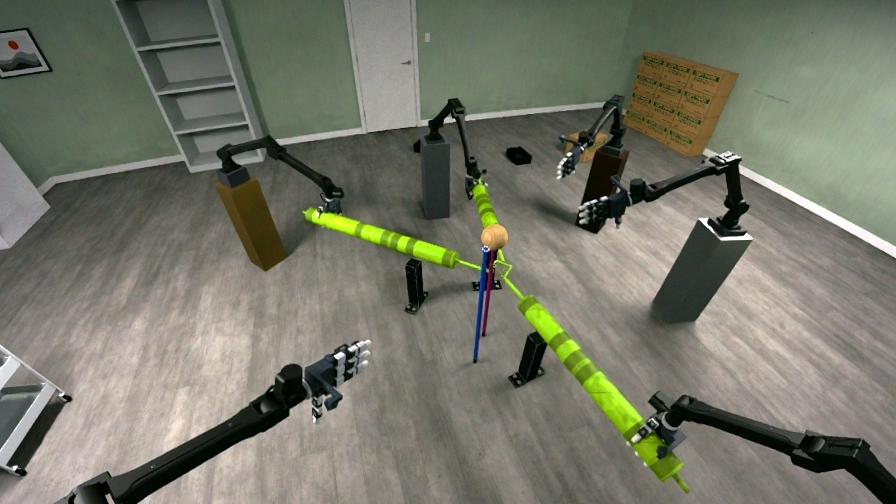

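Request:
move(arm1={"target": [-0.3505, 0.9717, 0.6645, 0, 0.6534, 0.7570, 0], "speed": 0.08}, arm4={"target": [-0.4622, -0.9261, 0.642, 0, -0.6286, 0.7777, 0], "speed": 0.08}, arm5={"target": [0.741, -0.902, 0.648, 0, 0.3510, 0.9363, 0], "speed": 0.08}, cameras=["arm2_cam_wrist", "arm3_cam_wrist", "cam_high"])

Request:
zoom_image(camera="arm2_cam_wrist", region=[360, 20, 540, 200])

Request:
zoom_image(camera="arm3_cam_wrist", region=[300, 0, 460, 160])

Request:
zoom_image(camera="cam_high", region=[460, 210, 540, 310])

Scene clock: 391.40 s.
Joint torques (N m): arm1=[-1.49 -26.58 7.38 -1.55 -1.09 0.09] | arm2=[-2.2 -20.78 14.67 3.03 -0.1 0.13] | arm3=[-0.79 -23.24 12.93 3.37 0.16 0.08] | arm4=[0.15 -19.19 6.26 0.02 -0.74 -0.01] | arm5=[1.38 -26.93 7.99 -0.68 0.48 0.34] | arm6=[1.49 -23.94 14 2.84 -0.23 0.26]
Heat: arm1: hottest joint2_rad 44 °C; arm2: hottest joint3_rad 40 °C; arm3: hottest joint3_rad 45 °C; arm4: hottest joint3_rad 40 °C; arm5: hottest joint3_rad 38 °C; arm6: hottest joint3_rad 48 °C.
move: arm1 off_target; arm4 off_target; arm5 off_target
Joint velocities: within noise
arm1.joint_positions: joint1_rad=-0.201 joint2_rad=+2.718 joint3_rad=+2.188 joint4_rad=-1.076 joint5_rad=+0.018 joint6_rad=-1.520 hand_index_mcp=+0.357 hand_index_abd=+0.016 hand_index_pip=-0.058 hand_index_dip=+0.090 hand_middle_mcp=+0.358 hand_middle_abd=+0.014 hand_middle_pip=-0.008 hand_middle_dip=+0.092 hand_ring_mcp=+0.361 hand_ring_abd=+0.012 hand_ring_pip=+0.042 hand_ring_dip=+0.094 hand_thumb_cmc=-0.610 hand_thumb_axl=+0.685 hand_thumb_mcp=+0.238 hand_thumb_ipl=-0.205 hand_current_limit=+0.400 hand_speed=-0.800
arm1.joint_status: not commanded
arm1.hand_state: blocked,goal,blocked,blocked,blocked,goal,blocked,blocked,blocked,goal,blocked,blocked,blocked,goal,blocked,blocked
arm1.index_mcp_current_ma: 311
arm1.index_abd_current_ma: 12
arm1.index_pip_current_ma: 223
arm1.index_dip_current_ma: 62
arm1.middle_mcp_current_ma: 314
arm1.middle_abd_current_ma: 10
arm1.middle_pip_current_ma: 385
arm1.middle_dip_current_ma: 67
arm1.ring_mcp_current_ma: 327
arm1.ring_abd_current_ma: 8
arm1.ring_pip_current_ma: 385
arm1.ring_dip_current_ma: 71
arm1.thumb_cmc_current_ma: -63
arm1.thumb_axl_current_ma: 6
arm1.thumb_mcp_current_ma: 385
arm1.thumb_ipl_current_ma: 367
arm1.hand_goal_index_mcp: 0.250
arm1.hand_goal_index_abd: 0.000
arm1.hand_goal_index_pip: -0.150
arm1.hand_goal_index_dip: 0.050
arm1.hand_goal_middle_mcp: 0.250
arm1.hand_goal_middle_abd: 0.000
arm1.hand_goal_middle_pip: -0.150
arm1.hand_goal_middle_dip: 0.050
arm1.hand_goal_ring_mcp: 0.250
arm1.hand_goal_ring_abd: 0.000
arm1.hand_goal_ring_pip: -0.150
arm1.hand_goal_ring_dip: 0.050
arm1.hand_goal_thumb_cmc: -0.570
arm1.hand_goal_thumb_axl: 0.678
arm1.hand_goal_thumb_mcp: 0.000
arm1.hand_goal_thumb_ipl: -0.300
arm1.on_its_own: hand_thumb_ipl moved -0.027 toward your old target -0.300
arm1.hand: x=-0.3540 y=+0.9862 z=+0.6092 quat_wxyz=(-0.019, +0.650, +0.759, +0.004) (m; scene frame)
arm1.hand_target: x=-0.3501 y=+0.9717 z=+0.6623 quat_wxyz=(+0.000, +0.653, +0.757, +0.000) (m; scene frame)
arm1.hand_status: off_target (0.057 m and 2.3 deg from the pose sent, 0.168 m and 1.1 deg at the start)
arm2.joint_positions: joint1_rad=+0.113 joint2_rad=+2.189 joint3_rad=+1.853 joint4_rad=+0.083 joint5_rad=+0.002 joint6_rad=+1.557 hand_index_mcp=+0.756 hand_index_abd=+0.002 hand_index_pip=+0.577 hand_index_dip=+0.696 hand_middle_mcp=+0.756 hand_middle_abd=+0.002 hand_middle_pip=+0.577 hand_middle_dip=+0.696 hand_ring_mcp=+0.756 hand_ring_abd=+0.002 hand_ring_pip=+0.577 hand_ring_dip=+0.696 hand_thumb_cmc=+0.715 hand_thumb_axl=+0.677 hand_thumb_mcp=+0.226 hand_thumb_ipl=+0.168 hand_current_limit=+0.400 hand_speed=-0.600
arm2.joint_status: not commanded
arm2.hand_state: goal,goal,goal,goal,goal,goal,goal,goal,goal,goal,goal,goal,goal,goal,goal,goal
arm2.index_mcp_current_ma: 3
arm2.index_abd_current_ma: 3
arm2.index_pip_current_ma: 1
arm2.index_dip_current_ma: 0
arm2.middle_mcp_current_ma: 2
arm2.middle_abd_current_ma: 3
arm2.middle_pip_current_ma: 1
arm2.middle_dip_current_ma: 0
arm2.ring_mcp_current_ma: 3
arm2.ring_abd_current_ma: 2
arm2.ring_pip_current_ma: 1
arm2.ring_dip_current_ma: 0
arm2.thumb_cmc_current_ma: 2
arm2.thumb_axl_current_ma: -1
arm2.thumb_mcp_current_ma: -1
arm2.thumb_ipl_current_ma: 0
arm2.hand_goal_index_mcp: 0.754
arm2.hand_goal_index_abd: 0.000
arm2.hand_goal_index_pip: 0.576
arm2.hand_goal_index_dip: 0.696
arm2.hand_goal_middle_mcp: 0.754
arm2.hand_goal_middle_abd: 0.000
arm2.hand_goal_middle_pip: 0.576
arm2.hand_goal_middle_dip: 0.696
arm2.hand_goal_ring_mcp: 0.754
arm2.hand_goal_ring_abd: 0.000
arm2.hand_goal_ring_pip: 0.576
arm2.hand_goal_ring_dip: 0.696
arm2.hand_goal_thumb_cmc: 0.714
arm2.hand_goal_thumb_axl: 0.678
arm2.hand_goal_thumb_mcp: 0.226
arm2.hand_goal_thumb_ipl: 0.168
arm2.hand: x=-0.6655 y=+0.0601 z=+0.9820 quat_wxyz=(+0.044, +0.786, -0.056, +0.614) (m; scene frame)
arm2.hand_target: x=-0.6561 y=+0.0520 z=+1.0031 quat_wxyz=(+0.043, +0.769, -0.063, +0.634) (m; scene frame)
arm2.hand_status: not commanded
arm3.joint_positions: joint1_rad=-0.050 joint2_rad=+2.203 joint3_rad=+1.837 joint4_rad=+0.080 joint5_rad=-0.002 joint6_rad=+1.559 hand_index_mcp=+0.756 hand_index_abd=+0.002 hand_index_pip=+0.577 hand_index_dip=+0.696 hand_middle_mcp=+0.756 hand_middle_abd=+0.002 hand_middle_pip=+0.577 hand_middle_dip=+0.696 hand_ring_mcp=+0.756 hand_ring_abd=+0.002 hand_ring_pip=+0.577 hand_ring_dip=+0.696 hand_thumb_cmc=+0.716 hand_thumb_axl=+0.677 hand_thumb_mcp=+0.226 hand_thumb_ipl=+0.168 hand_current_limit=+0.400 hand_speed=-0.600
arm3.joint_status: not commanded
arm3.hand_state: goal,goal,goal,goal,goal,goal,goal,goal,goal,goal,goal,goal,goal,goal,goal,goal
arm3.index_mcp_current_ma: 2
arm3.index_abd_current_ma: 2
arm3.index_pip_current_ma: 0
arm3.index_dip_current_ma: 0
arm3.middle_mcp_current_ma: 2
arm3.middle_abd_current_ma: 1
arm3.middle_pip_current_ma: 0
arm3.middle_dip_current_ma: 0
arm3.ring_mcp_current_ma: 2
arm3.ring_abd_current_ma: 1
arm3.ring_pip_current_ma: 0
arm3.ring_dip_current_ma: 0
arm3.thumb_cmc_current_ma: 1
arm3.thumb_axl_current_ma: 0
arm3.thumb_mcp_current_ma: 0
arm3.thumb_ipl_current_ma: 0
arm3.hand_goal_index_mcp: 0.754
arm3.hand_goal_index_abd: 0.000
arm3.hand_goal_index_pip: 0.576
arm3.hand_goal_index_dip: 0.696
arm3.hand_goal_middle_mcp: 0.754
arm3.hand_goal_middle_abd: 0.000
arm3.hand_goal_middle_pip: 0.576
arm3.hand_goal_middle_dip: 0.696
arm3.hand_goal_ring_mcp: 0.754
arm3.hand_goal_ring_abd: 0.000
arm3.hand_goal_ring_pip: 0.576
arm3.hand_goal_ring_dip: 0.696
arm3.hand_goal_thumb_cmc: 0.714
arm3.hand_goal_thumb_axl: 0.678
arm3.hand_goal_thumb_mcp: 0.226
arm3.hand_goal_thumb_ipl: 0.168
arm3.hand: x=-0.7894 y=-0.4767 z=+0.9617 quat_wxyz=(-0.149, +0.775, +0.208, +0.578) (m; scene frame)
arm3.hand_target: x=-0.7754 y=-0.4732 z=+1.0055 quat_wxyz=(-0.159, +0.751, +0.195, +0.610) (m; scene frame)
arm3.hand_status: not commanded
arm4.joint_positions: joint1_rad=+0.343 joint2_rad=+2.197 joint3_rad=+1.316 joint4_rad=-0.729 joint5_rad=+0.009 joint6_rad=-1.121 hand_index_mcp=+0.351 hand_index_abd=+0.002 hand_index_pip=-0.063 hand_index_dip=+0.084 hand_middle_mcp=+0.353 hand_middle_abd=+0.001 hand_middle_pip=-0.053 hand_middle_dip=+0.081 hand_ring_mcp=+0.352 hand_ring_abd=+0.000 hand_ring_pip=-0.038 hand_ring_dip=+0.078 hand_thumb_cmc=-0.576 hand_thumb_axl=+0.680 hand_thumb_mcp=+0.272 hand_thumb_ipl=-0.255 hand_current_limit=+0.400 hand_speed=-0.800
arm4.joint_status: not commanded
arm4.hand_state: blocked,goal,blocked,blocked,blocked,goal,blocked,blocked,blocked,goal,blocked,blocked,goal,goal,blocked,blocked
arm4.index_mcp_current_ma: 385
arm4.index_abd_current_ma: 3
arm4.index_pip_current_ma: 332
arm4.index_dip_current_ma: 107
arm4.middle_mcp_current_ma: 385
arm4.middle_abd_current_ma: 1
arm4.middle_pip_current_ma: 380
arm4.middle_dip_current_ma: 97
arm4.ring_mcp_current_ma: 385
arm4.ring_abd_current_ma: 0
arm4.ring_pip_current_ma: 385
arm4.ring_dip_current_ma: 85
arm4.thumb_cmc_current_ma: -14
arm4.thumb_axl_current_ma: 4
arm4.thumb_mcp_current_ma: 385
arm4.thumb_ipl_current_ma: 215
arm4.hand_goal_index_mcp: 0.250
arm4.hand_goal_index_abd: 0.000
arm4.hand_goal_index_pip: -0.150
arm4.hand_goal_index_dip: 0.050
arm4.hand_goal_middle_mcp: 0.250
arm4.hand_goal_middle_abd: 0.000
arm4.hand_goal_middle_pip: -0.150
arm4.hand_goal_middle_dip: 0.050
arm4.hand_goal_ring_mcp: 0.250
arm4.hand_goal_ring_abd: 0.000
arm4.hand_goal_ring_pip: -0.150
arm4.hand_goal_ring_dip: 0.050
arm4.hand_goal_thumb_cmc: -0.570
arm4.hand_goal_thumb_axl: 0.678
arm4.hand_goal_thumb_mcp: 0.000
arm4.hand_goal_thumb_ipl: -0.300
arm4.on_its_own: hand_index_pip moved -0.044 toward your old target -0.150; hand_middle_pip moved -0.038 toward your old target -0.150; hand_ring_pip moved -0.031 toward your old target -0.150
arm4.hand: x=-0.4529 y=-0.9391 z=+0.6095 quat_wxyz=(-0.003, -0.627, +0.779, -0.025) (m; scene frame)
arm4.hand_target: x=-0.4621 y=-0.9265 z=+0.6413 quat_wxyz=(+0.000, -0.629, +0.778, +0.000) (m; scene frame)
arm4.hand_status: off_target (0.036 m and 2.9 deg from the pose sent, 0.133 m and 2.3 deg at the start)
arm5.joint_positions: joint1_rad=+0.412 joint2_rad=+2.698 joint3_rad=+2.128 joint4_rad=-1.007 joint5_rad=-0.001 joint6_rad=+1.782 hand_index_mcp=+0.435 hand_index_abd=-0.008 hand_index_pip=+0.119 hand_index_dip=+0.075 hand_middle_mcp=+0.426 hand_middle_abd=-0.015 hand_middle_pip=+0.139 hand_middle_dip=+0.078 hand_ring_mcp=+0.433 hand_ring_abd=-0.020 hand_ring_pip=+0.123 hand_ring_dip=+0.094 hand_thumb_cmc=-0.561 hand_thumb_axl=+0.679 hand_thumb_mcp=+0.213 hand_thumb_ipl=-0.255 hand_current_limit=+0.400 hand_speed=-0.800
arm5.joint_status: not commanded
arm5.hand_state: blocked,goal,blocked,blocked,blocked,goal,blocked,blocked,blocked,goal,blocked,blocked,goal,goal,blocked,blocked
arm5.index_mcp_current_ma: 385
arm5.index_abd_current_ma: -29
arm5.index_pip_current_ma: 385
arm5.index_dip_current_ma: 115
arm5.middle_mcp_current_ma: 385
arm5.middle_abd_current_ma: -59
arm5.middle_pip_current_ma: 385
arm5.middle_dip_current_ma: 126
arm5.ring_mcp_current_ma: 385
arm5.ring_abd_current_ma: -77
arm5.ring_pip_current_ma: 385
arm5.ring_dip_current_ma: 203
arm5.thumb_cmc_current_ma: 40
arm5.thumb_axl_current_ma: 5
arm5.thumb_mcp_current_ma: 385
arm5.thumb_ipl_current_ma: 285
arm5.hand_goal_index_mcp: 0.250
arm5.hand_goal_index_abd: 0.000
arm5.hand_goal_index_pip: -0.150
arm5.hand_goal_index_dip: 0.050
arm5.hand_goal_middle_mcp: 0.250
arm5.hand_goal_middle_abd: 0.000
arm5.hand_goal_middle_pip: -0.150
arm5.hand_goal_middle_dip: 0.050
arm5.hand_goal_ring_mcp: 0.250
arm5.hand_goal_ring_abd: 0.000
arm5.hand_goal_ring_pip: -0.150
arm5.hand_goal_ring_dip: 0.050
arm5.hand_goal_thumb_cmc: -0.570
arm5.hand_goal_thumb_axl: 0.678
arm5.hand_goal_thumb_mcp: 0.000
arm5.hand_goal_thumb_ipl: -0.300
arm5.on_its_own: hand_ring_pip moved -0.022 toward your old target -0.150
arm5.hand: x=+0.7445 y=-0.8967 z=+0.6256 quat_wxyz=(+0.001, +0.340, +0.940, -0.003) (m; scene frame)
arm5.hand_target: x=+0.7408 y=-0.9018 z=+0.6474 quat_wxyz=(+0.000, +0.351, +0.936, +0.000) (m; scene frame)
arm5.hand_status: off_target (0.023 m and 1.3 deg from the pose sent, 0.122 m and 1.7 deg at the start)
arm6.joint_positions: joint1_rad=-0.337 joint2_rad=+2.208 joint3_rad=+1.837 joint4_rad=+0.081 joint5_rad=+0.004 joint6_rad=+1.555 hand_index_mcp=+0.755 hand_index_abd=+0.002 hand_index_pip=+0.577 hand_index_dip=+0.696 hand_middle_mcp=+0.755 hand_middle_abd=+0.002 hand_middle_pip=+0.577 hand_middle_dip=+0.696 hand_ring_mcp=+0.755 hand_ring_abd=+0.002 hand_ring_pip=+0.577 hand_ring_dip=+0.696 hand_thumb_cmc=+0.715 hand_thumb_axl=+0.677 hand_thumb_mcp=+0.226 hand_thumb_ipl=+0.168 hand_current_limit=+0.400 hand_speed=-0.600
arm6.joint_status: not commanded
arm6.hand_state: goal,goal,goal,goal,goal,goal,goal,goal,goal,goal,goal,goal,goal,goal,goal,goal
arm6.index_mcp_current_ma: 2
arm6.index_abd_current_ma: 3
arm6.index_pip_current_ma: 1
arm6.index_dip_current_ma: 0
arm6.middle_mcp_current_ma: 2
arm6.middle_abd_current_ma: 3
arm6.middle_pip_current_ma: 1
arm6.middle_dip_current_ma: 0
arm6.ring_mcp_current_ma: 2
arm6.ring_abd_current_ma: 4
arm6.ring_pip_current_ma: 1
arm6.ring_dip_current_ma: 0
arm6.thumb_cmc_current_ma: 3
arm6.thumb_axl_current_ma: -1
arm6.thumb_mcp_current_ma: 0
arm6.thumb_ipl_current_ma: -1
arm6.hand_goal_index_mcp: 0.754
arm6.hand_goal_index_abd: 0.000
arm6.hand_goal_index_pip: 0.576
arm6.hand_goal_index_dip: 0.696
arm6.hand_goal_middle_mcp: 0.754
arm6.hand_goal_middle_abd: 0.000
arm6.hand_goal_middle_pip: 0.576
arm6.hand_goal_middle_dip: 0.696
arm6.hand_goal_ring_mcp: 0.754
arm6.hand_goal_ring_abd: 0.000
arm6.hand_goal_ring_pip: 0.576
arm6.hand_goal_ring_dip: 0.696
arm6.hand_goal_thumb_cmc: 0.714
arm6.hand_goal_thumb_axl: 0.678
arm6.hand_goal_thumb_mcp: 0.226
arm6.hand_goal_thumb_ipl: 0.168
arm6.hand: x=+0.6232 y=+0.6405 z=+0.9233 quat_wxyz=(+0.569, +0.250, -0.763, +0.179) (m; scene frame)
arm6.hand_target: x=+0.6151 y=+0.6261 z=+0.9712 quat_wxyz=(+0.600, +0.239, -0.737, +0.198) (m; scene frame)
arm6.hand_status: not commanded
pictures: arm2_cam_wrist, arm3_cam_wrist, cam_high

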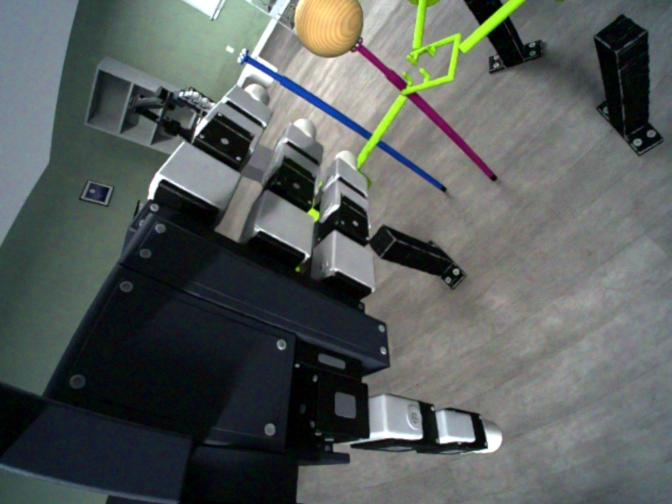

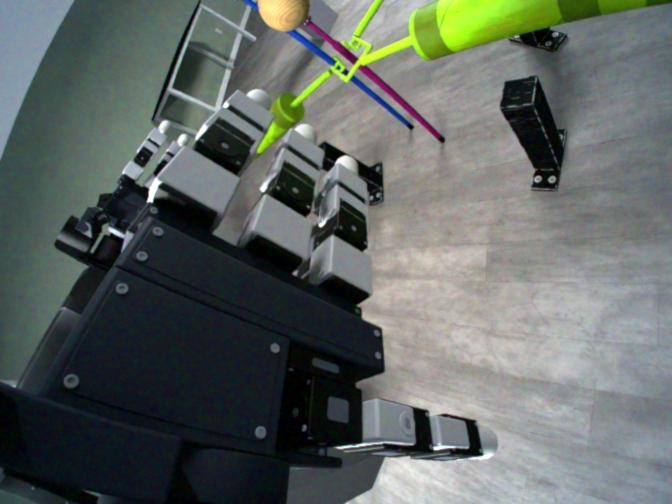

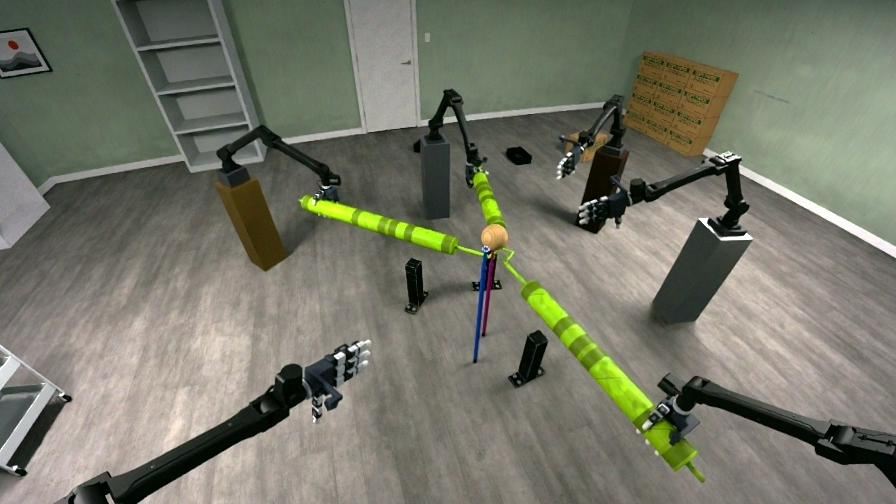

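Scaled by 2.800 from the camera's 672x504 image, which has a finer 960x720 frame.

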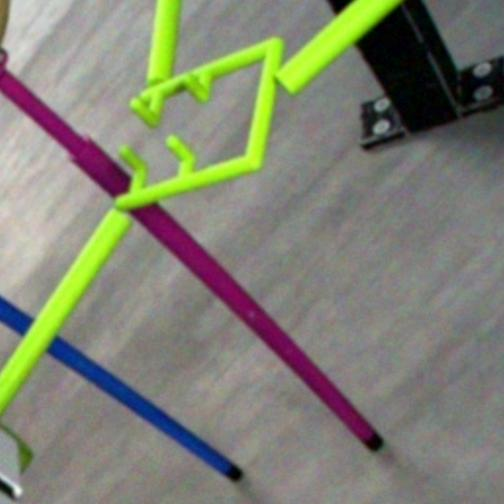

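Scaled by 3.150 from the camera's 672x504 image, which has a finer 960x720 frame.

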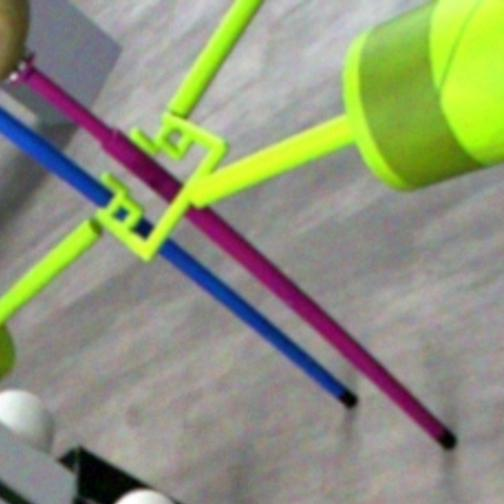

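Scaled by 5.040 from the camera's 896x504 image, which has a finer 1280x720 frame.

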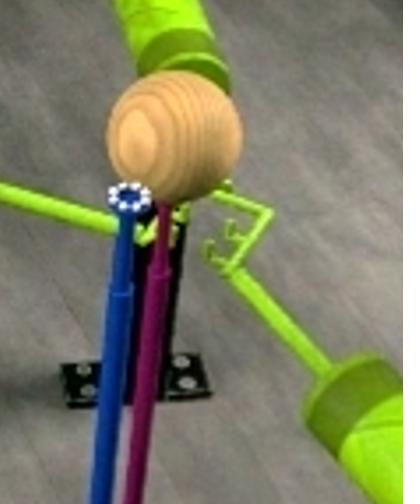

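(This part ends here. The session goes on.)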